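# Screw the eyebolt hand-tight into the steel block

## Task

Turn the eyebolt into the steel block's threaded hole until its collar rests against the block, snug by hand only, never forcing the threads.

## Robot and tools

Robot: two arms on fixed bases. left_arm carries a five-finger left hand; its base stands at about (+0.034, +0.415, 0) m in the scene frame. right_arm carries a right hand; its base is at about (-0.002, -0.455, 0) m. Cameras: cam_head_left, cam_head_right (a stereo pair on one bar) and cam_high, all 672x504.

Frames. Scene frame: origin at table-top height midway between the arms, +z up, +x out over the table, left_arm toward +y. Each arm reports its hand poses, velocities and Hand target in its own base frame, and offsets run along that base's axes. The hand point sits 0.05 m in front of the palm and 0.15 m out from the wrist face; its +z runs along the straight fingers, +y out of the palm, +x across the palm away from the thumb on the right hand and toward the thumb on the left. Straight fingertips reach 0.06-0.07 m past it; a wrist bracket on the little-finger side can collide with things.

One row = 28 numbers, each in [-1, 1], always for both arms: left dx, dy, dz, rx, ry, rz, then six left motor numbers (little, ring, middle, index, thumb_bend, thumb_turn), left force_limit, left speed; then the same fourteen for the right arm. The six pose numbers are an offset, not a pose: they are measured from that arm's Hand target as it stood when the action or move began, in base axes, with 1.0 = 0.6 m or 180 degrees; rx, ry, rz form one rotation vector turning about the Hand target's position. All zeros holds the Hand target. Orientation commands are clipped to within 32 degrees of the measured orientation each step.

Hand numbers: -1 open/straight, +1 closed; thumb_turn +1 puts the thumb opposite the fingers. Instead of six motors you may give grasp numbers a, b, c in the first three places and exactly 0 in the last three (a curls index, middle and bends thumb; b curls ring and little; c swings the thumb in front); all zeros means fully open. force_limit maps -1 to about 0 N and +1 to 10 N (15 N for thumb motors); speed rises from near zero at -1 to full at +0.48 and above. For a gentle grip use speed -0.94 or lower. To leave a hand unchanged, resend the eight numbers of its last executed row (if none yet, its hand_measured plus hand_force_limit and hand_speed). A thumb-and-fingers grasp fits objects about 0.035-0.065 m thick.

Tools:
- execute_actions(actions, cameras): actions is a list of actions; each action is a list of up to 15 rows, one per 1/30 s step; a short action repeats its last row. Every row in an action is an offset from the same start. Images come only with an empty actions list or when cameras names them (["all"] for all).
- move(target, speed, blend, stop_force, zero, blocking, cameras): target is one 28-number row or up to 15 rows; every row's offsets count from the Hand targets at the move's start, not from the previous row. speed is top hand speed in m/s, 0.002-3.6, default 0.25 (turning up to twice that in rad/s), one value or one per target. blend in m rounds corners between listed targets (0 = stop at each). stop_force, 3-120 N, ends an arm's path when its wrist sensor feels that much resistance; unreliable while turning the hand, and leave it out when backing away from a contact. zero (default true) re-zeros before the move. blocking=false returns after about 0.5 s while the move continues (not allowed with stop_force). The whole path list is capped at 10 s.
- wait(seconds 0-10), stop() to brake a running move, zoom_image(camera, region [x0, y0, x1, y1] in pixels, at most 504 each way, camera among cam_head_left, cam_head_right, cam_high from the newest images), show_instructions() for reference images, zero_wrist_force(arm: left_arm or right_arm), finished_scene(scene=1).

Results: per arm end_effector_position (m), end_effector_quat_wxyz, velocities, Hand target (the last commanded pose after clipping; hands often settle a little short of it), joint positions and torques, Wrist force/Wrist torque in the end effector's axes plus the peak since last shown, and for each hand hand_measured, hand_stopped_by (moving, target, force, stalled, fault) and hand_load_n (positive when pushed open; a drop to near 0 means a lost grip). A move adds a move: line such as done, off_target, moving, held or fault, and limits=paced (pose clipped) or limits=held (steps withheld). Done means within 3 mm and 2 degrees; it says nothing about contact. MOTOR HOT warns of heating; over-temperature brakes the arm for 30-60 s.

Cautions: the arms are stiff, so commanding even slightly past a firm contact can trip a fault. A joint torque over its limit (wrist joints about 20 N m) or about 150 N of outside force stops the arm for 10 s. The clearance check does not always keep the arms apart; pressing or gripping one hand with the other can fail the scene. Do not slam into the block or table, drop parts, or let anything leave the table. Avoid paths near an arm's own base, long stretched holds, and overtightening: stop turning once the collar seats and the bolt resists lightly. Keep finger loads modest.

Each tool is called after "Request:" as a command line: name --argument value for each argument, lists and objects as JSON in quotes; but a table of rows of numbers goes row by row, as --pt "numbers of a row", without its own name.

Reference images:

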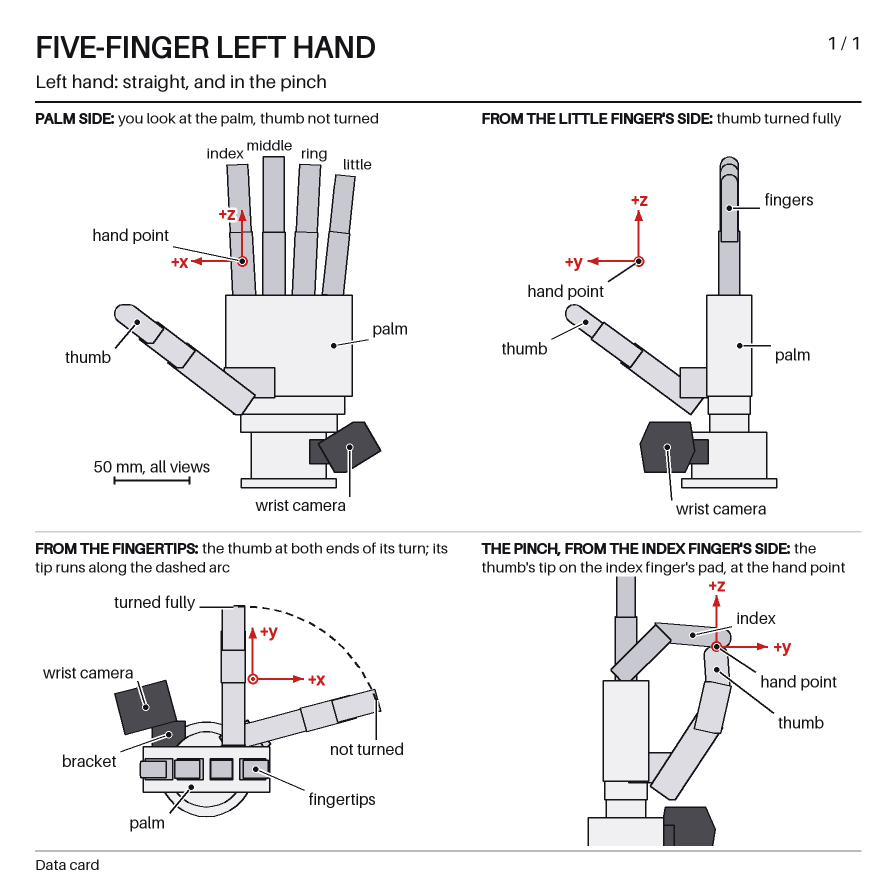

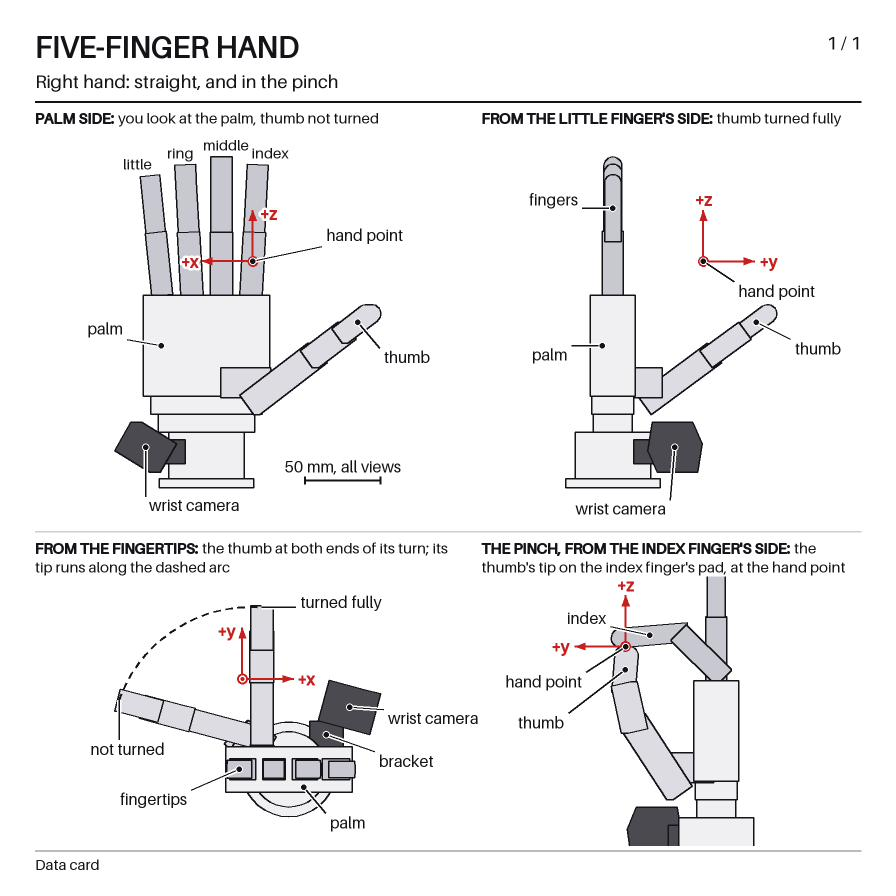

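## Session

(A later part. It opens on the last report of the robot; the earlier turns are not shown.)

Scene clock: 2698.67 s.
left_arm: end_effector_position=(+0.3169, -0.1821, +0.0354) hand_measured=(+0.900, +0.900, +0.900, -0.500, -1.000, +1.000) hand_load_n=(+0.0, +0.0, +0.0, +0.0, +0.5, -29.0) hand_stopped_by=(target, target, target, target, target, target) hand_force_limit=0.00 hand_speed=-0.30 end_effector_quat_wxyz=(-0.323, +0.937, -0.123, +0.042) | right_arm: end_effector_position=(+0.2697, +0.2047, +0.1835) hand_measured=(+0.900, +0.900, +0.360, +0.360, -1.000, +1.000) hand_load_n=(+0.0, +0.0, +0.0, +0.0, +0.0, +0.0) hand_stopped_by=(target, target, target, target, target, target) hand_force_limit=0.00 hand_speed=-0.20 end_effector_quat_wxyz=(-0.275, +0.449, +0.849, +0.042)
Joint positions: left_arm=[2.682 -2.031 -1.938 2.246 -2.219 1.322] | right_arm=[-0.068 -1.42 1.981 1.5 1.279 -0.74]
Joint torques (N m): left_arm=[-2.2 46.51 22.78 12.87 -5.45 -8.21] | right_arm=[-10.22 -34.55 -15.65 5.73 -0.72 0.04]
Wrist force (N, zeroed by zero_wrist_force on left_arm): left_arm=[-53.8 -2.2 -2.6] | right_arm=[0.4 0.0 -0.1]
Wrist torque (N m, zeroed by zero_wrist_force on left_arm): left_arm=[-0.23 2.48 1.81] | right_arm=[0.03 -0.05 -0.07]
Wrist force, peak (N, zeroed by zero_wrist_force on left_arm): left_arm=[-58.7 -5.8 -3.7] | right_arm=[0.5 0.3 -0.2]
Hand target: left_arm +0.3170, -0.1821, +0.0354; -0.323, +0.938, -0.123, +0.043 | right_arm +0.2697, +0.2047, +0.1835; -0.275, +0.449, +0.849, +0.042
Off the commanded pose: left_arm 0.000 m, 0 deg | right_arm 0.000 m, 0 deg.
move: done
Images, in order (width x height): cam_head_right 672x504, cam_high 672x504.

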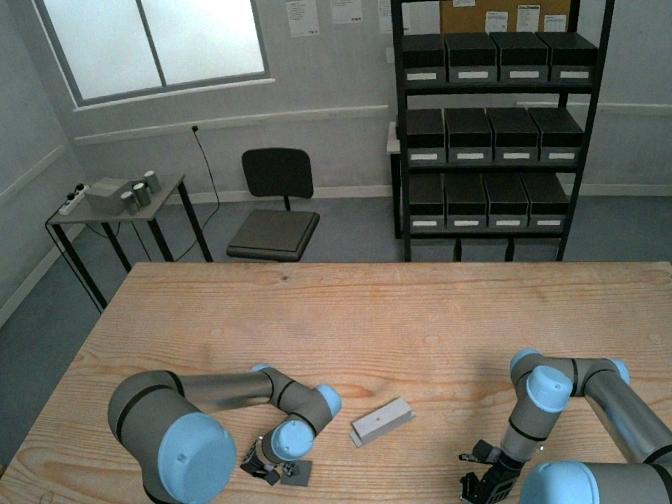

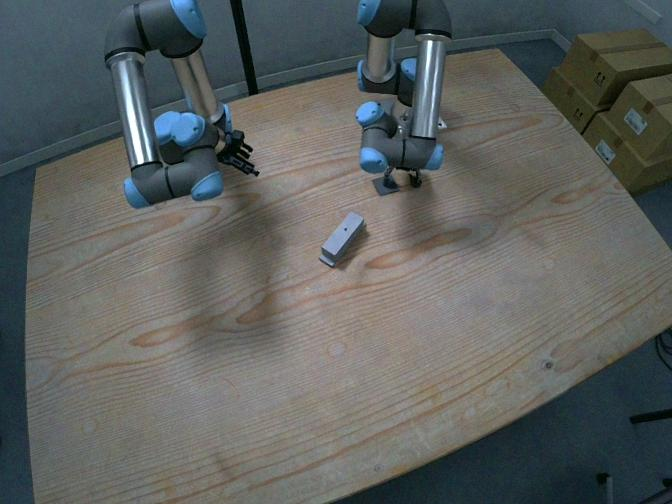

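Request:
move --target '[-0.04,0.012,0,0,0,0,0.9,0.9,0.9,-0.5,-1,1,0,-0.3,0,0,0,0,0,0,0.9,0.9,0.36,0.36,-1,1,0,-0.2]' --speed 0.1 --cameras '["cam_high","cam_head_right"]'

Request:
zoom_image --camera "cam_high" --region '[360, 135, 430, 205]'

Scene clock: 2715.20 s.
left_arm: end_effector_position=(+0.2930, -0.1750, +0.0354) hand_measured=(+0.900, +0.900, +0.900, -0.500, -1.000, +1.000) hand_load_n=(+0.0, +0.0, +0.0, +0.0, +0.0, +0.0) hand_stopped_by=(target, target, target, target, target, target) hand_force_limit=0.00 hand_speed=-0.30 end_effector_quat_wxyz=(-0.323, +0.938, -0.123, +0.043) | right_arm: end_effector_position=(+0.2697, +0.2047, +0.1835) hand_measured=(+0.900, +0.900, +0.360, +0.360, -1.000, +1.000) hand_load_n=(+0.0, +0.0, +0.0, +0.0, +0.0, +0.0) hand_stopped_by=(target, target, target, target, target, target) hand_force_limit=0.00 hand_speed=-0.20 end_effector_quat_wxyz=(-0.275, +0.449, +0.849, +0.042)
Joint positions: left_arm=[2.67 -1.993 -2.006 2.267 -2.217 1.306] | right_arm=[-0.068 -1.42 1.981 1.5 1.279 -0.74]
Joint torques (N m): left_arm=[7.71 17.97 21.88 -5.54 -0.05 1.33] | right_arm=[-10.38 -34.92 -15.06 5.78 -0.68 -0.28]
Wrist force (N, zeroed by zero_wrist_force on left_arm): left_arm=[-0.1 -0.8 -1.0] | right_arm=[0.3 0.0 -0.2]
Wrist torque (N m, zeroed by zero_wrist_force on left_arm): left_arm=[-0.10 -0.01 0.04] | right_arm=[0.03 -0.04 -0.08]
Wrist force, peak (N, zeroed by zero_wrist_force on left_arm): left_arm=[-54.4 -1.7 -1.0] | right_arm=[0.4 0.0 -0.5]
Hand target: left_arm +0.2930, -0.1749, +0.0354; -0.323, +0.938, -0.123, +0.043 | right_arm +0.2697, +0.2047, +0.1835; -0.275, +0.449, +0.849, +0.042
Off the commanded pose: left_arm 0.000 m, 0 deg | right_arm 0.000 m, 0 deg.
move: done
Images, in order (width x height): cam_head_right 672x504, cam_high 672x504.

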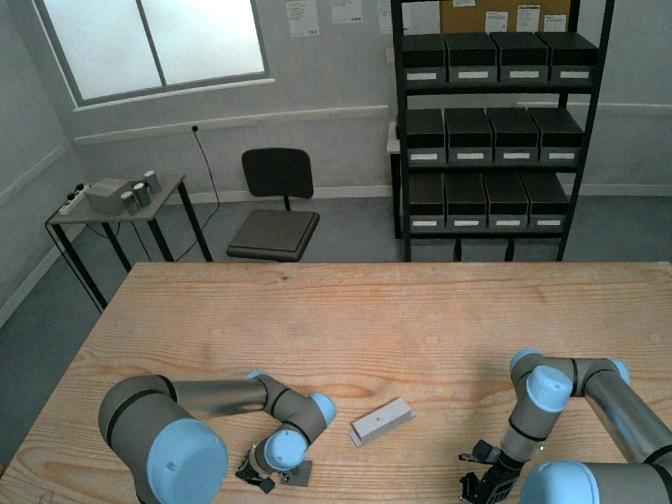

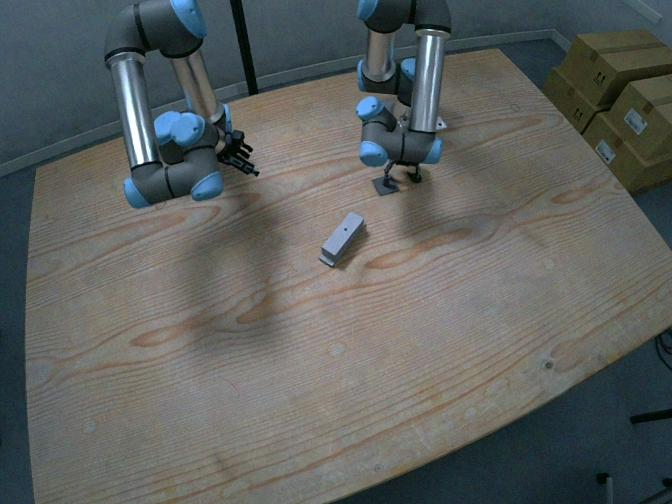

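Scaled by 7.200 from the camera's 672x504 image, which has a finer 960x720 frame.

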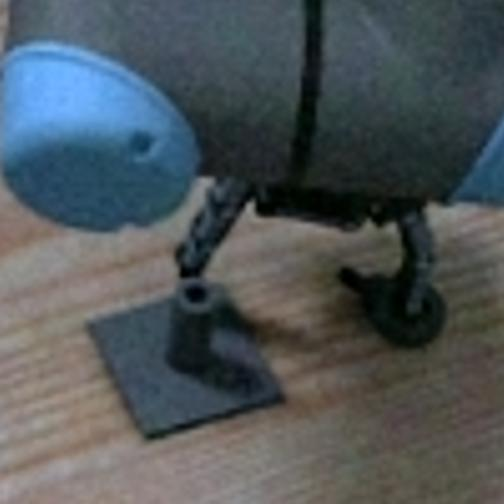

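Request:
move --pt "0 0 0 0 0 0 0.9 0.9 0.9 -0.5 -1 -1 0 -0.3 0 0 0 0 0 0 0.9 0.9 0.36 0.36 -1 1 0 -0.2" --pt "0.045 0.075 0 0 0 0 0.9 0.9 0.9 -0.5 -1 -1 0 -0.3 0 0 0 0 0 0 0.9 0.9 0.36 0.36 -1 1 0 -0.2" --pt "0.19 0.036 0 0 0 0 0.9 0.9 0.9 -0.5 -1 -1 0 -0.3 0 0 0 0 0 0 0.9 0.9 0.36 0.36 -1 1 0 -0.2" --speed 0.08 --blend '[0,0.01,0]' --cameras '["cam_high","cam_head_right"]'

Request:
zoom_image --camera "cam_high" --region '[370, 145, 450, 225]'

Request:
zoom_image --camera "cam_head_right" --region '[220, 384, 340, 504]'

Scene clock: 2753.77 s.
left_arm: end_effector_position=(+0.4069, -0.1533, +0.0354) hand_measured=(+0.900, +0.900, +0.900, -0.500, -1.000, -1.000) hand_load_n=(+0.0, +0.0, +0.5, +0.0, +0.0, -0.5) hand_stopped_by=(target, target, target, target, target, target) hand_force_limit=0.00 hand_speed=-0.30 end_effector_quat_wxyz=(-0.323, +0.938, -0.123, +0.042) | right_arm: end_effector_position=(+0.2697, +0.2047, +0.1835) hand_measured=(+0.900, +0.900, +0.360, +0.360, -1.000, +1.000) hand_load_n=(+0.0, +0.0, +0.0, +0.0, +0.0, +0.0) hand_stopped_by=(target, target, target, target, target, target) hand_force_limit=0.00 hand_speed=-0.20 end_effector_quat_wxyz=(-0.275, +0.449, +0.849, +0.042)
Joint positions: left_arm=[2.84 -2.103 -1.771 2.272 -2.233 1.52] | right_arm=[-0.068 -1.42 1.981 1.5 1.279 -0.74]
Joint torques (N m): left_arm=[-6.35 41.5 14.49 0.57 -2.6 -1.21] | right_arm=[-9.86 -34.01 -14.04 5.78 -0.72 -0.64]
Wrist force (N, zeroed by zero_wrist_force on left_arm): left_arm=[-0.5 -0.4 -0.7] | right_arm=[0.2 -0.1 -0.3]
Wrist torque (N m, zeroed by zero_wrist_force on left_arm): left_arm=[-0.08 0.01 -0.12] | right_arm=[0.02 -0.02 -0.08]
Wrist force, peak (N, zeroed by zero_wrist_force on left_arm): left_arm=[-13.4 5.4 -2.2] | right_arm=[0.6 0.2 -0.3]
Hand target: left_arm +0.4070, -0.1533, +0.0354; -0.323, +0.938, -0.123, +0.043 | right_arm +0.2697, +0.2047, +0.1835; -0.275, +0.449, +0.849, +0.042
Off the commanded pose: left_arm 0.000 m, 0 deg | right_arm 0.000 m, 0 deg.
move: done
Images, in order (width x height): cam_head_right 672x504, cam_high 672x504.

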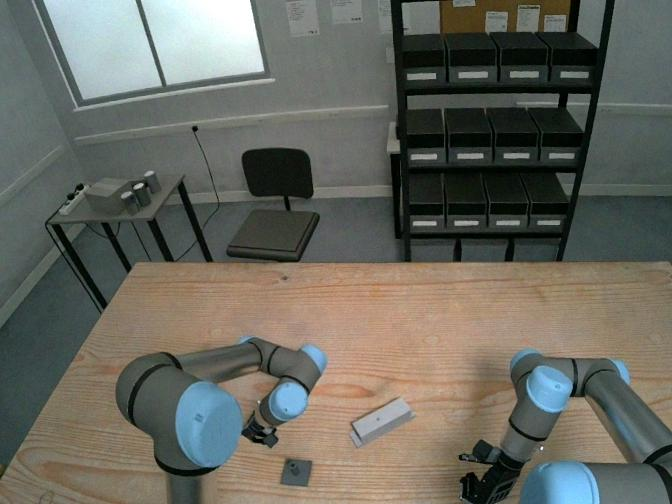

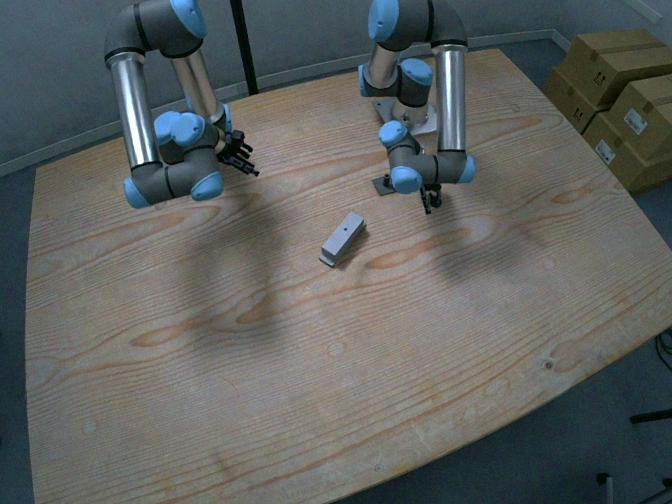

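Scaled by 6.300 from the camera's 672x504 image, which has a finer 960x720 frame.

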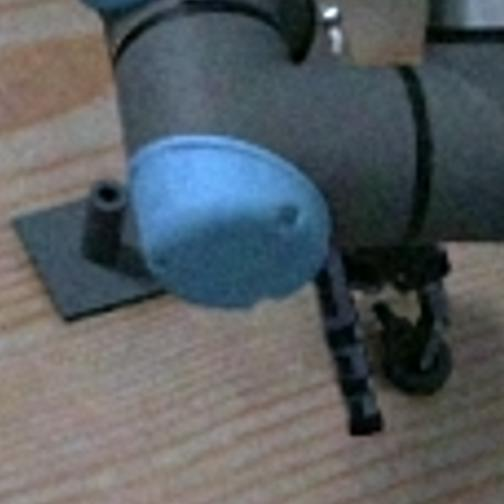

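Scaled by 4.200 from the camera's 672x504 image, which has a finer 960x720 frame.

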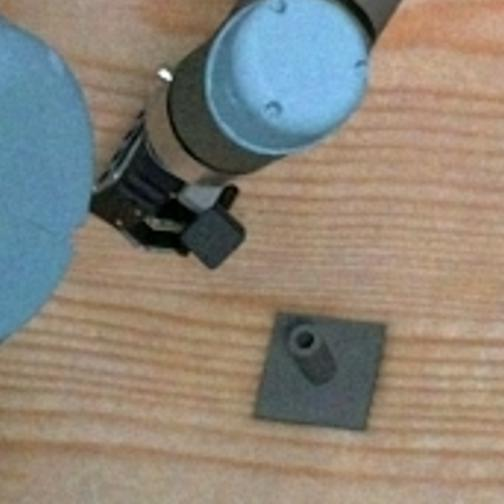

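Request:
move --pt "0 0 0.05 0 0 0 0.9 0.9 0.9 -0.5 -1 -1 0 -0.3 0 0 0 0 0 0 0.9 0.9 0.36 0.36 -1 1 0 -0.2" --pt "-0.05 0.12 0.3 0 0 0 0.9 0.9 0.9 -0.5 -1 -1 0 -0.3 0 0 0 0 0 0 0.9 0.9 0.36 0.36 -1 1 0 -0.2" --speed '[0.05,0.2]' --blend '[0.01,0]' --cameras '["cam_high","cam_head_right","cam_head_left"]'

Request:
zoom_image --camera "cam_high" --region '[370, 145, 450, 225]'

Request:
zoom_image --camera "cam_head_right" --region '[220, 384, 340, 504]'

Scene clock: 2787.20 s.
left_arm: end_effector_position=(+0.3771, -0.0814, +0.2153) hand_measured=(+0.900, +0.900, +0.900, -0.500, -1.000, -1.000) hand_load_n=(+0.0, +0.5, +0.0, +0.0, +0.0, -0.5) hand_stopped_by=(target, target, target, target, target, target) hand_force_limit=0.00 hand_speed=-0.30 end_effector_quat_wxyz=(-0.323, +0.938, -0.123, +0.043) | right_arm: end_effector_position=(+0.2697, +0.2047, +0.1835) hand_measured=(+0.900, +0.900, +0.360, +0.360, -1.000, +1.000) hand_load_n=(+0.0, +0.0, +0.0, +0.0, +0.0, +0.0) hand_stopped_by=(target, target, target, target, target, target) hand_force_limit=0.00 hand_speed=-0.20 end_effector_quat_wxyz=(-0.275, +0.449, +0.849, +0.042)
Joint positions: left_arm=[3.011 -1.728 -1.731 1.991 -2.227 1.736] | right_arm=[-0.068 -1.42 1.981 1.5 1.279 -0.74]
Joint torques (N m): left_arm=[1.88 30.36 7.38 -1.78 -2.56 1.13] | right_arm=[-10.49 -34.63 -13.86 5.8 -0.76 -0.93]
Wrist force (N, zeroed by zero_wrist_force on left_arm): left_arm=[-0.6 -0.4 -0.6] | right_arm=[0.3 0.1 -0.4]
Wrist torque (N m, zeroed by zero_wrist_force on left_arm): left_arm=[-0.09 0.01 -0.13] | right_arm=[0.06 -0.02 -0.07]
Wrist force, peak (N, zeroed by zero_wrist_force on left_arm): left_arm=[-1.1 -2.7 -1.4] | right_arm=[0.6 0.1 -0.3]
Hand target: left_arm +0.3770, -0.0813, +0.2154; -0.323, +0.938, -0.123, +0.043 | right_arm +0.2697, +0.2047, +0.1835; -0.275, +0.449, +0.849, +0.042
Off the commanded pose: left_arm 0.000 m, 0 deg | right_arm 0.000 m, 0 deg.
move: done

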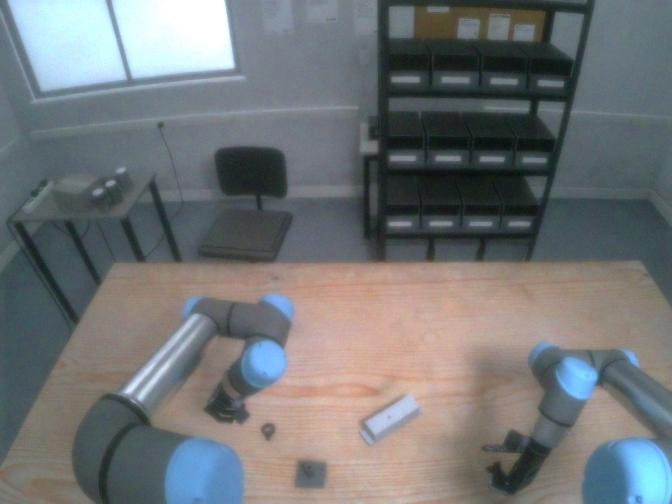

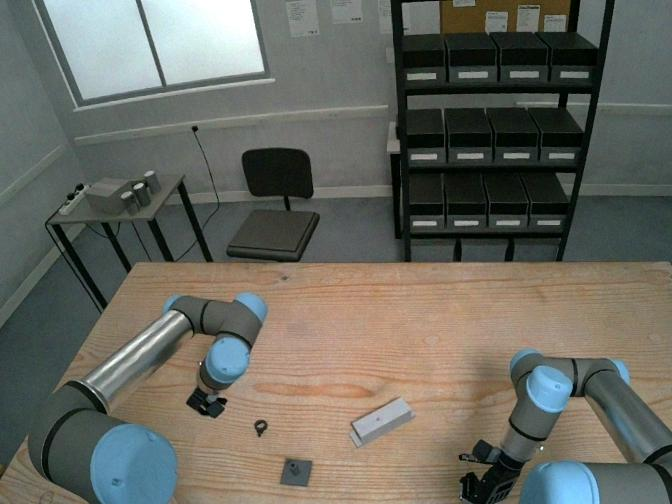

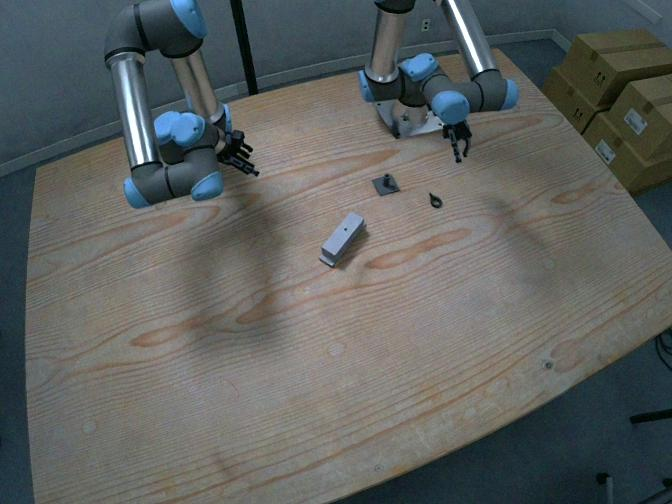

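Scaled by 6.300 from the camera's 672x504 image, which has a finer 960x720 frame.

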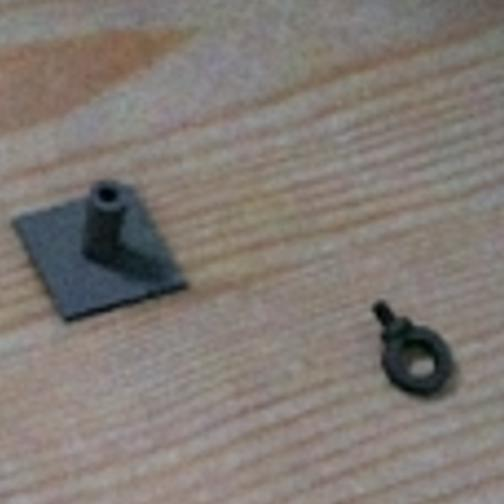

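Scaled by 4.200 from the camera's 672x504 image, which has a finer 960x720 frame.

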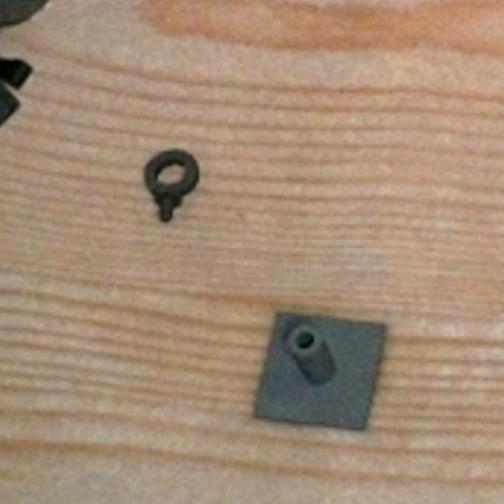

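Request:
move --pt "0 0 0 0 0 0.5556 0.9 0.9 0.001 0.001 -0.7 1 0 -0.3 0 0 0 0 0 0 0.9 0.9 0.36 0.36 -1 1 0 -0.2" --pt "0.05 -0.06 -0.0917 0 0 -0.8833 0.9 0.9 0.001 0.001 -0.7 1 0 -0.3 0 0 0 0 0 0 0.9 0.9 0.36 0.36 -1 1 0 -0.2" --speed 0.5 --blend '[0.01,0]' --cameras '["cam_high","cam_head_right"]'

Scene clock: 2956.57 s.
left_arm: end_effector_position=(+0.4069, -0.1173, +0.1604) hand_measured=(+0.900, +0.900, +0.000, +0.000, -0.700, +1.000) hand_load_n=(+0.0, +0.0, +0.0, +0.0, +0.0, +0.0) hand_stopped_by=(target, target, target, target, target, target) hand_force_limit=0.00 hand_speed=-0.30 end_effector_quat_wxyz=(+0.017, -0.050, +0.944, -0.325) end_effector_velocity=(+0.000, -0.001, +0.000) end_effector_angular_velocity=(-0.002, +0.004, +0.004) | right_arm: end_effector_position=(+0.2697, +0.2047, +0.1835) hand_measured=(+0.900, +0.900, +0.360, +0.360, -1.000, +1.000) hand_load_n=(+0.0, +0.0, +0.0, +0.0, -0.5, +0.0) hand_stopped_by=(target, target, target, target, target, target) hand_force_limit=0.00 hand_speed=-0.20 end_effector_quat_wxyz=(-0.275, +0.449, +0.849, +0.042)
Joint positions: left_arm=[3.44 -1.943 -1.671 1.894 -0.923 -1.327] | right_arm=[-0.068 -1.42 1.981 1.5 1.279 -0.74]
Joint velocities: left_arm=[-0.001 0 0 0 0.002 -0.006] | right_arm=[within noise]
Joint torques (N m): left_arm=[-8.51 19.73 29.35 -1.77 1.59 -1.28] | right_arm=[-9.78 -33.97 -12.66 5.62 -0.59 -1.4]
Wrist force (N, zeroed by zero_wrist_force on left_arm): left_arm=[-0.2 -0.3 -1.1] | right_arm=[0.4 -0.1 -0.1]
Wrist torque (N m, zeroed by zero_wrist_force on left_arm): left_arm=[-0.01 0.01 0.00] | right_arm=[0.01 -0.05 -0.08]
Wrist force, peak (N, zeroed by zero_wrist_force on left_arm): left_arm=[-0.8 -1.7 -0.8] | right_arm=[0.5 0.1 -0.4]
Hand target: left_arm +0.4070, -0.1173, +0.1604; +0.017, -0.050, +0.944, -0.325 | right_arm +0.2697, +0.2047, +0.1835; -0.275, +0.449, +0.849, +0.042
Off the commanded pose: left_arm 0.000 m, 0 deg | right_arm 0.000 m, 0 deg.
move: done; blend cut to 0 m at target 1
Images, in order (width x height): cam_head_right 672x504, cam_high 672x504.

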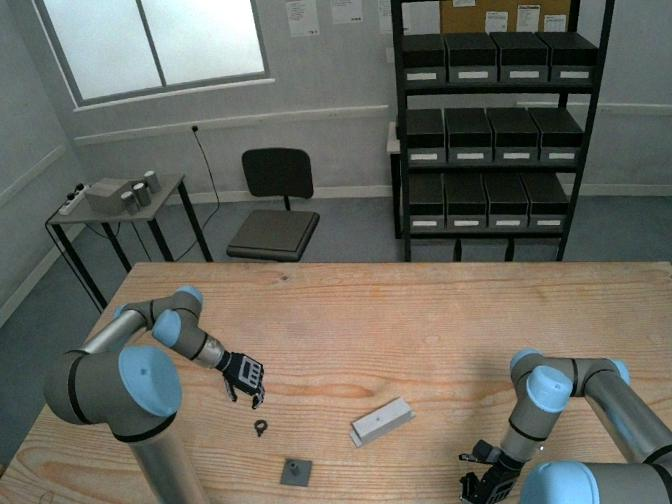

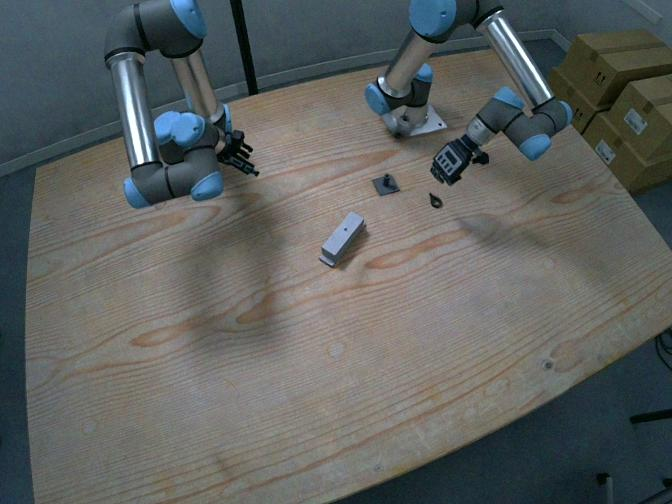

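Request:
move --target '[0,0,-0.1333,-0.1105,-0.0116,0,0.9,0.9,0.001,0.001,-0.7,1,0,-0.3,0,0,0,0,0,0,0.9,0.9,0.36,0.36,-1,1,0,-0.2]' --speed 0.15 --cameras '["cam_high","cam_head_right","cam_head_left"]'

Request:
zoom_image --camera "cam_high" --region '[400, 140, 470, 210]'

Request:
zoom_image --camera "cam_head_right" --region '[210, 364, 300, 454]'

Scene clock: 2968.40 s.
left_arm: end_effector_position=(+0.4069, -0.1173, +0.0804) hand_measured=(+0.900, +0.900, +0.000, +0.000, -0.700, +1.000) hand_load_n=(+0.0, +0.0, +0.0, +0.0, +0.0, +0.0) hand_stopped_by=(target, target, target, target, target, target) hand_force_limit=0.00 hand_speed=-0.30 end_effector_quat_wxyz=(+0.025, -0.046, +0.873, -0.484) end_effector_velocity=(+0.000, +0.000, -0.001) end_effector_angular_velocity=(+0.001, -0.004, -0.003) | right_arm: end_effector_position=(+0.2697, +0.2047, +0.1835) hand_measured=(+0.900, +0.900, +0.360, +0.360, -1.000, +1.000) hand_load_n=(+0.0, +0.0, +0.0, +0.0, +0.0, +0.5) hand_stopped_by=(target, target, target, target, target, target) hand_force_limit=0.00 hand_speed=-0.20 end_effector_quat_wxyz=(-0.275, +0.449, +0.849, +0.042)
Joint positions: left_arm=[3.616 -2.163 -1.853 1.921 -0.659 -0.941] | right_arm=[-0.068 -1.42 1.981 1.5 1.279 -0.74]
Joint velocities: left_arm=[-0.001 -0.001 0 0.002 0 0.005] | right_arm=[within noise]
Joint torques (N m): left_arm=[-4.59 29.67 20.2 0.54 1.47 1.29] | right_arm=[-9.18 -34.33 -12.43 5.52 -0.76 -1.8]
Wrist force (N, zeroed by zero_wrist_force on left_arm): left_arm=[-1.1 -0.6 -1.1] | right_arm=[0.4 0.2 -0.1]
Wrist torque (N m, zeroed by zero_wrist_force on left_arm): left_arm=[-0.10 0.15 -0.13] | right_arm=[0.06 -0.05 -0.07]
Wrist force, peak (N, zeroed by zero_wrist_force on left_arm): left_arm=[-0.5 -1.9 -1.1] | right_arm=[0.5 0.0 -0.3]
Hand target: left_arm +0.4070, -0.1173, +0.0804; +0.025, -0.046, +0.873, -0.484 | right_arm +0.2697, +0.2047, +0.1835; -0.275, +0.449, +0.849, +0.042
Off the commanded pose: left_arm 0.000 m, 0 deg | right_arm 0.000 m, 0 deg.
move: done

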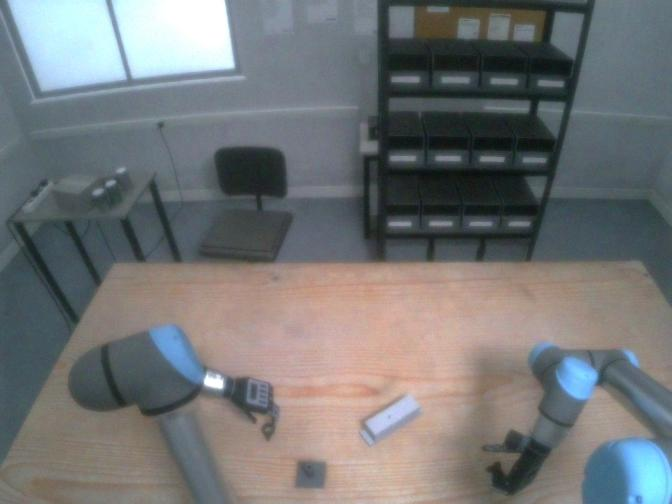

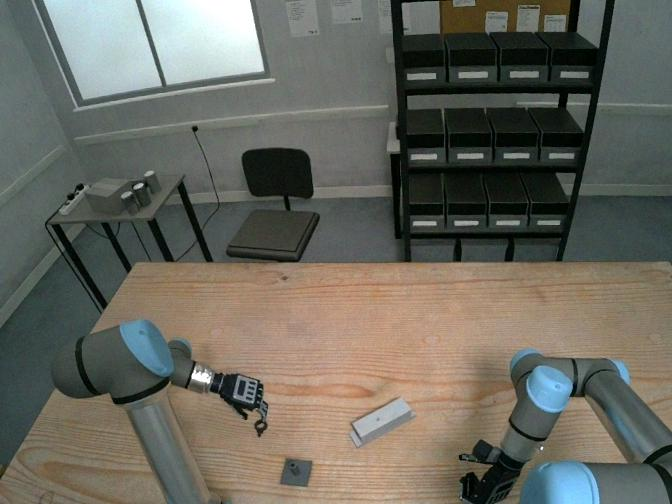

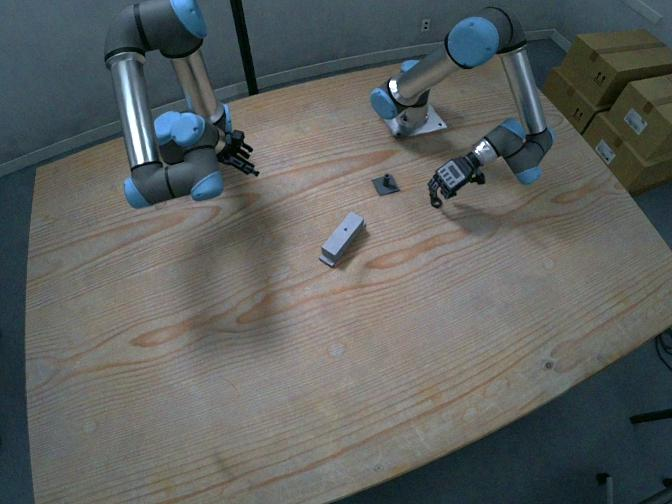

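Scaled by 7.200 from the camera's 672x504 image, which has a finer 960x720 frame.

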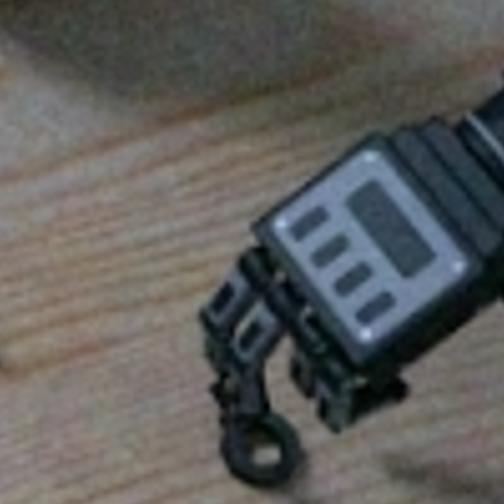

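Scaled by 5.600 from the camera's 672x504 image, which has a finer 960x720 frame.

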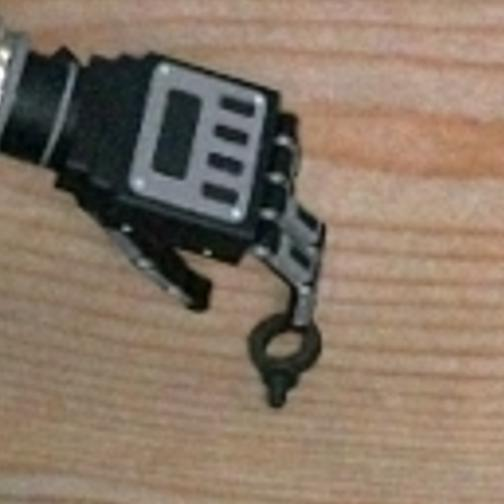

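Request:
zoom_image --camera "cam_high" --region '[420, 170, 450, 210]'

Request:
zoom_image --camera "cam_head_right" --region '[240, 400, 275, 440]'

Scaled by 12.600 from the camera's 672x504 image, which has a finer 960x720 frame.

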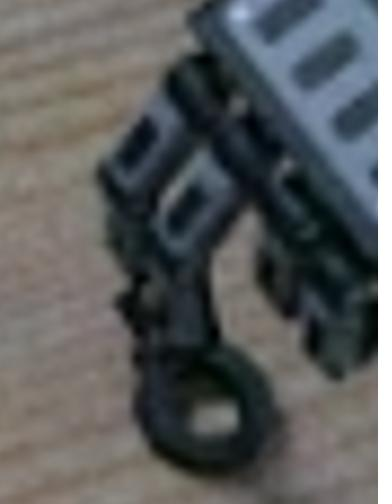

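Scaled by 12.600 from the camera's 672x504 image, which has a finer 960x720 frame.

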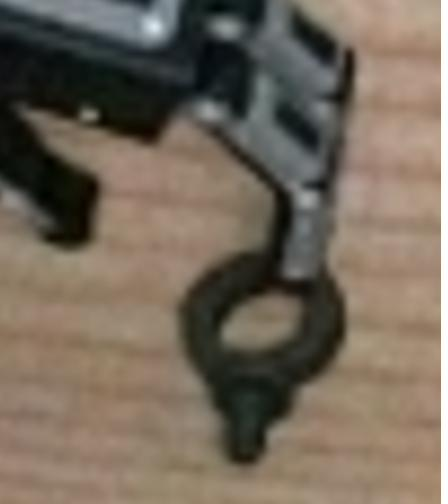

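Request:
move --target '[0,-0.001,-0.0767,0,0,0,0.9,0.9,0.001,0.001,-0.7,1,0,-0.3,0,0,0,0,0,0,0.9,0.9,0.36,0.36,-1,1,0,-0.2]' --speed 0.05 --stop_force 4 --cameras '["cam_high","cam_head_right"]'

Request:
zoom_image --camera "cam_high" --region '[420, 175, 450, 215]'

Request:
zoom_image --camera "cam_head_right" --region '[240, 405, 275, 445]'

Scene clock: 3053.33 s.
left_arm: end_effector_position=(+0.4070, -0.1179, +0.0344) hand_measured=(+0.900, +0.900, +0.000, +0.000, -0.700, +1.000) hand_load_n=(+0.0, +0.0, +0.0, +0.0, +0.0, +0.0) hand_stopped_by=(target, target, target, target, target, target) hand_force_limit=0.00 hand_speed=-0.30 end_effector_quat_wxyz=(+0.025, -0.046, +0.873, -0.484) | right_arm: end_effector_position=(+0.2697, +0.2047, +0.1835) hand_measured=(+0.900, +0.900, +0.360, +0.360, -1.000, +1.000) hand_load_n=(+0.0, +0.0, +0.0, +0.0, +0.0, +0.5) hand_stopped_by=(target, target, target, target, target, target) hand_force_limit=0.00 hand_speed=-0.20 end_effector_quat_wxyz=(-0.275, +0.449, +0.849, +0.042)
Joint positions: left_arm=[3.615 -2.253 -1.862 2.021 -0.658 -0.942] | right_arm=[-0.068 -1.42 1.981 1.5 1.279 -0.74]
Joint torques (N m): left_arm=[-5.24 46.81 18.74 -5.37 1.68 -0.02] | right_arm=[-9.46 -34.21 -11.31 5.62 -0.72 -1.68]
Wrist force (N, zeroed by zero_wrist_force on left_arm): left_arm=[-1.2 -0.6 -0.7] | right_arm=[0.4 0.2 -0.3]
Wrist torque (N m, zeroed by zero_wrist_force on left_arm): left_arm=[-0.13 0.17 -0.14] | right_arm=[0.06 -0.04 -0.07]
Wrist force, peak (N, zeroed by zero_wrist_force on left_arm): left_arm=[-1.2 -0.9 -1.3] | right_arm=[0.6 0.0 -0.3]
Hand target: left_arm +0.4070, -0.1179, +0.0344; +0.025, -0.046, +0.873, -0.484 | right_arm +0.2697, +0.2047, +0.1835; -0.275, +0.449, +0.849, +0.042
Off the commanded pose: left_arm 0.000 m, 0 deg | right_arm 0.000 m, 0 deg.
move: done
Images, in order (width x height): cam_head_right 672x504, cam_high 672x504.

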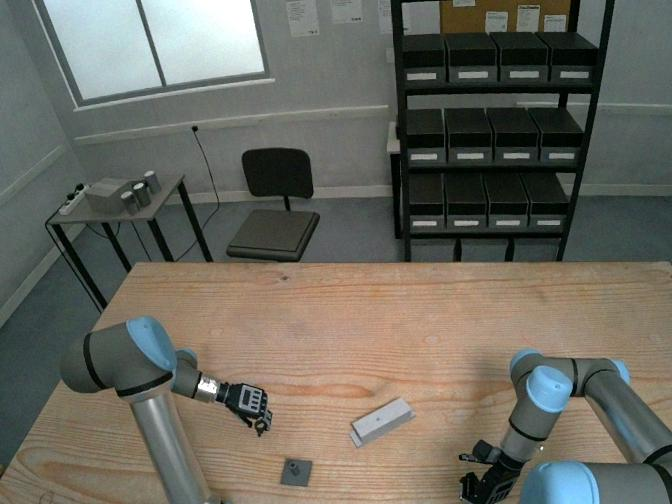

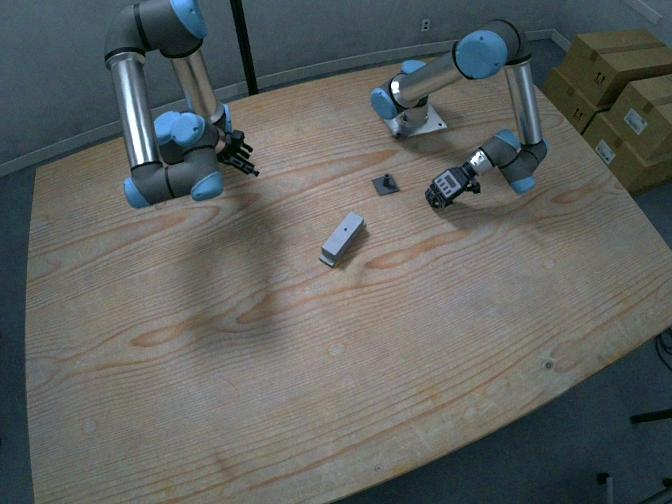

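Scaled by 12.600 from the camera's 672x504 image, which has a finer 960x720 frame.

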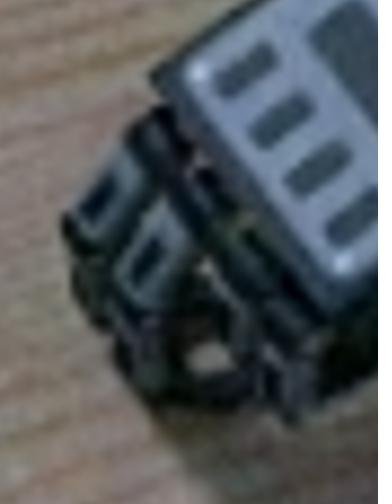

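Scaled by 12.600 from the camera's 672x504 image, which has a finer 960x720 frame.

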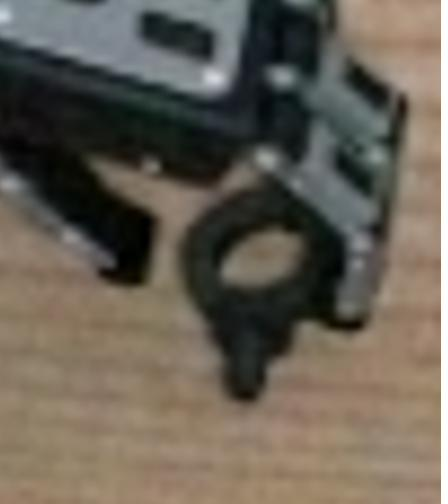

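Request:
move --pt "0.0125 0 0 0 0 0 0.9 0.9 0.001 0.001 -0.7 1 0 -0.3 0 0 0 0 0 0 0.9 0.9 0.36 0.36 -1 1 0 -0.2" --pt "0.0125 0 -0.0083 0 0 0 0.9 0.9 0.001 0.001 -0.7 1 0 -0.3 0 0 0 0 0 0 0.9 0.9 0.36 0.36 -1 1 0 -0.2" --speed 0.02 --stop_force 4 --cameras '["cam_high","cam_head_right"]'

Request:
zoom_image --camera "cam_high" --region '[420, 175, 450, 215]'

Request:
zoom_image --camera "cam_head_right" --region '[240, 405, 275, 445]'

Scene clock: 3095.23 s.
left_arm: end_effector_position=(+0.4145, -0.1179, +0.0294) hand_measured=(+0.900, +0.900, +0.000, +0.000, -0.700, +1.000) hand_load_n=(+0.0, +0.0, +0.0, +0.0, +0.0, +0.0) hand_stopped_by=(target, target, target, target, target, target) hand_force_limit=0.00 hand_speed=-0.30 end_effector_quat_wxyz=(+0.025, -0.046, +0.873, -0.484) | right_arm: end_effector_position=(+0.2697, +0.2047, +0.1835) hand_measured=(+0.900, +0.900, +0.360, +0.360, -1.000, +1.000) hand_load_n=(+0.0, +0.0, +0.5, +0.0, +0.0, +0.0) hand_stopped_by=(target, target, target, target, target, target) hand_force_limit=0.00 hand_speed=-0.20 end_effector_quat_wxyz=(-0.275, +0.449, +0.849, +0.042)
Joint positions: left_arm=[3.606 -2.273 -1.836 2.025 -0.654 -0.954] | right_arm=[-0.068 -1.42 1.981 1.5 1.279 -0.74]
Joint torques (N m): left_arm=[8.04 48.72 0.53 -5.22 -0.79 1.16] | right_arm=[-9.2 -34.71 -10.71 5.62 -0.7 -1.54]
Wrist force (N, zeroed by zero_wrist_force on left_arm): left_arm=[-1.2 -0.3 -0.7] | right_arm=[0.2 0.1 -0.1]
Wrist torque (N m, zeroed by zero_wrist_force on left_arm): left_arm=[-0.09 0.17 -0.01] | right_arm=[0.05 -0.02 -0.08]
Wrist force, peak (N, zeroed by zero_wrist_force on left_arm): left_arm=[-1.4 -0.6 -1.0] | right_arm=[0.5 0.3 -0.4]
Hand target: left_arm +0.4145, -0.1179, +0.0294; +0.025, -0.046, +0.873, -0.484 | right_arm +0.2697, +0.2047, +0.1835; -0.275, +0.449, +0.849, +0.042
Off the commanded pose: left_arm 0.000 m, 0 deg | right_arm 0.000 m, 0 deg.
move: done
Images, in order (width x height): cam_head_right 672x504, cam_high 672x504.

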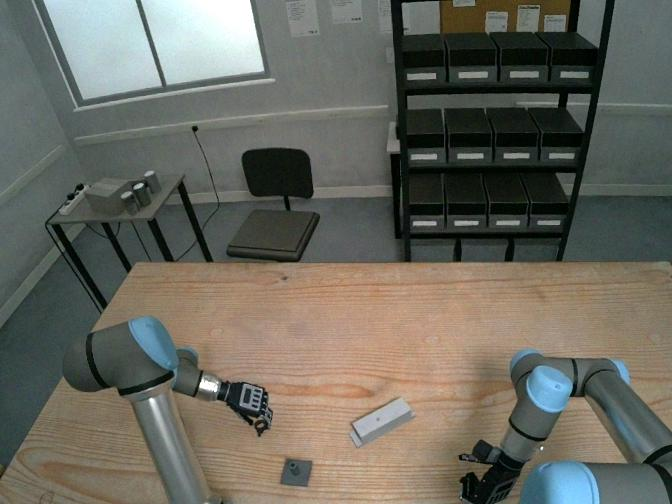

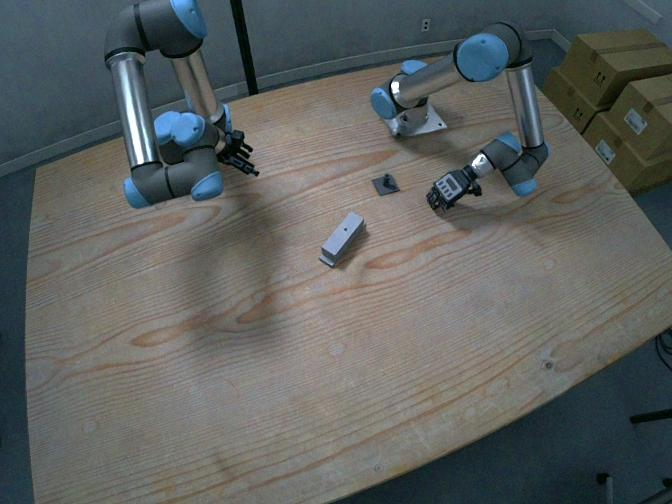

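Scaled by 12.600 from the camera's 672x504 image, which has a finer 960x720 frame.

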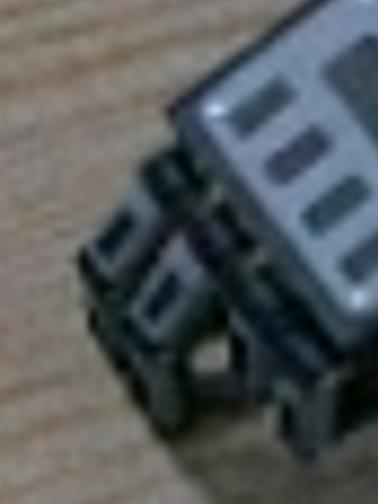

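Scaled by 12.600 from the camera's 672x504 image, which has a finer 960x720 frame.

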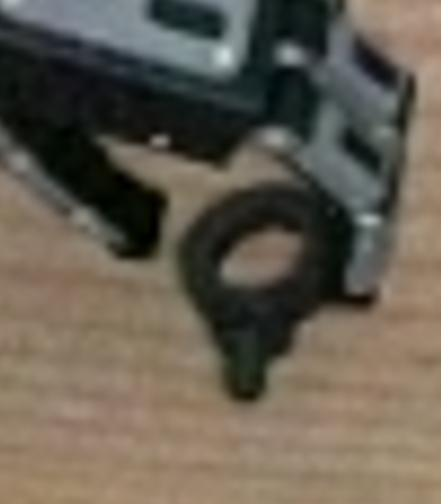

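Request:
move --pt "-0.0025 0 0 0 0 0 0.9 0.9 0.001 0.001 -0.6 1 -0.5 -0.9 0 0 0 0 0 0 0.9 0.9 0.36 0.36 -1 1 0 -0.2" --speed 0.02

Request:
move --pt "0 0 -0.005 0 0 0 0.9 0.9 0.001 0.001 -0.6 1 -0.5 -0.9 0 0 0 0 0 0 0.9 0.9 0.36 0.36 -1 1 0 -0.2" --speed 0.01 --stop_force 3 --cameras '["cam_high","cam_head_right"]'

Request:
zoom_image --camera "cam_head_right" --region '[240, 405, 275, 445]'

Scene clock: 3119.63 s.
left_arm: end_effector_position=(+0.4130, -0.1179, +0.0294) hand_measured=(+0.900, +0.900, +0.000, +0.000, -0.600, +1.000) hand_load_n=(+0.0, +0.0, +1.5, +0.0, +1.5, +0.5) hand_stopped_by=(target, target, target, target, target, target) hand_force_limit=-0.50 hand_speed=-0.90 end_effector_quat_wxyz=(+0.025, -0.046, +0.873, -0.484) | right_arm: end_effector_position=(+0.2697, +0.2047, +0.1835) hand_measured=(+0.900, +0.900, +0.360, +0.360, -1.000, +1.000) hand_load_n=(+0.0, +0.0, +0.0, +0.0, +0.0, +0.0) hand_stopped_by=(target, target, target, target, target, target) hand_force_limit=0.00 hand_speed=-0.20 end_effector_quat_wxyz=(-0.275, +0.449, +0.849, +0.042)
Joint positions: left_arm=[3.608 -2.271 -1.842 2.027 -0.655 -0.952] | right_arm=[-0.068 -1.42 1.981 1.5 1.279 -0.74]
Joint torques (N m): left_arm=[4.1 41.15 13.48 -0.33 -0.06 -0.36] | right_arm=[-9.26 -35.25 -10.73 5.58 -0.68 -1.49]
Wrist force (N, zeroed by zero_wrist_force on left_arm): left_arm=[-1.2 -0.2 -0.7] | right_arm=[0.3 0.1 -0.3]
Wrist torque (N m, zeroed by zero_wrist_force on left_arm): left_arm=[-0.11 0.17 -0.01] | right_arm=[0.05 -0.03 -0.08]
Wrist force, peak (N, zeroed by zero_wrist_force on left_arm): left_arm=[-1.3 -0.5 -1.0] | right_arm=[0.6 0.1 -0.3]
Hand target: left_arm +0.4130, -0.1179, +0.0294; +0.025, -0.046, +0.873, -0.484 | right_arm +0.2697, +0.2047, +0.1835; -0.275, +0.449, +0.849, +0.042
Off the commanded pose: left_arm 0.000 m, 0 deg | right_arm 0.000 m, 0 deg.
move: done

Scene clock: 3120.90 s.
left_arm: end_effector_position=(+0.4130, -0.1179, +0.0277) hand_measured=(+0.900, +0.900, +0.000, +0.000, -0.602, +1.000) hand_load_n=(+0.0, +0.0, +2.5, +0.0, +2.5, +0.0) hand_stopped_by=(target, target, target, target, target, target) hand_force_limit=-0.50 hand_speed=-0.90 end_effector_quat_wxyz=(+0.025, -0.046, +0.873, -0.484) | right_arm: end_effector_position=(+0.2697, +0.2047, +0.1835) hand_measured=(+0.900, +0.900, +0.360, +0.360, -1.000, +1.000) hand_load_n=(+0.0, +0.0, -0.5, +0.0, +0.0, +0.0) hand_stopped_by=(target, target, target, target, target, target) hand_force_limit=0.00 hand_speed=-0.20 end_effector_quat_wxyz=(-0.275, +0.449, +0.849, +0.042)
Joint positions: left_arm=[3.608 -2.274 -1.842 2.03 -0.655 -0.952] | right_arm=[-0.068 -1.42 1.981 1.5 1.279 -0.74]
Joint torques (N m): left_arm=[0.81 46.85 15.47 -5.39 0.29 -0.51] | right_arm=[-8.33 -34.8 -10.28 5.47 -0.8 -1.62]
Wrist force (N, zeroed by zero_wrist_force on left_arm): left_arm=[-1.1 -0.5 -0.8] | right_arm=[0.3 0.1 -0.1]
Wrist torque (N m, zeroed by zero_wrist_force on left_arm): left_arm=[-0.13 0.15 0.01] | right_arm=[0.04 -0.04 -0.08]
Wrist force, peak (N, zeroed by zero_wrist_force on left_arm): left_arm=[-1.4 -2.8 -2.9] | right_arm=[0.5 0.2 -0.3]
Hand target: left_arm +0.4130, -0.1179, +0.0277; +0.025, -0.046, +0.873, -0.484 (not the last commanded pose) | right_arm +0.2697, +0.2047, +0.1835; -0.275, +0.449, +0.849, +0.042
Off the commanded pose: left_arm 0.001 m, 0 deg | right_arm 0.000 m, 0 deg.
move: contact (left_arm)
Images, in order (width x height): cam_head_right 672x504, cam_high 672x504.

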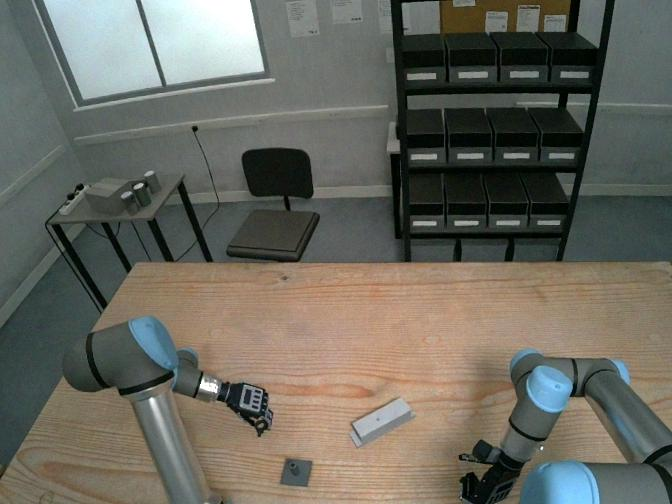

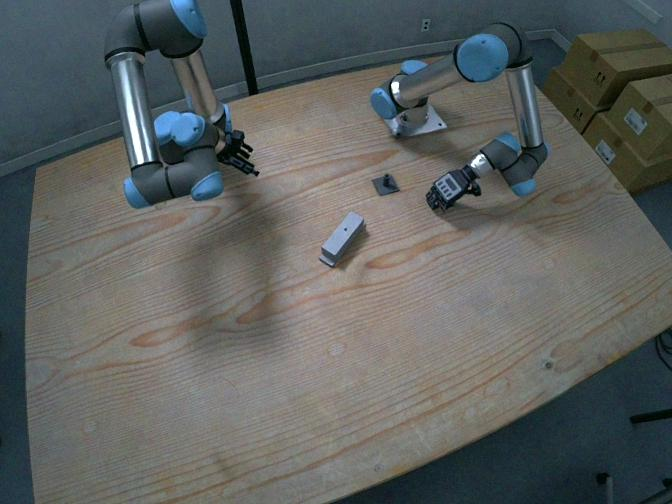

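Scaled by 12.600 from the camera's 672x504 image, which has a finer 960x720 frame.

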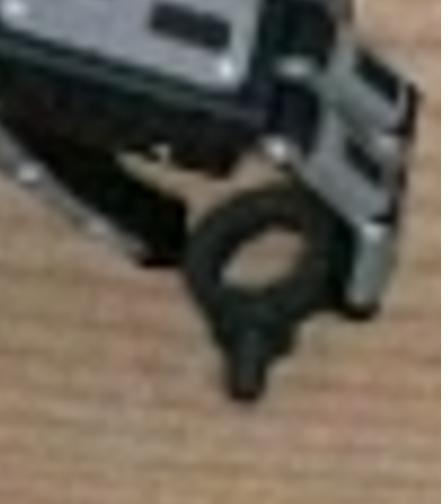

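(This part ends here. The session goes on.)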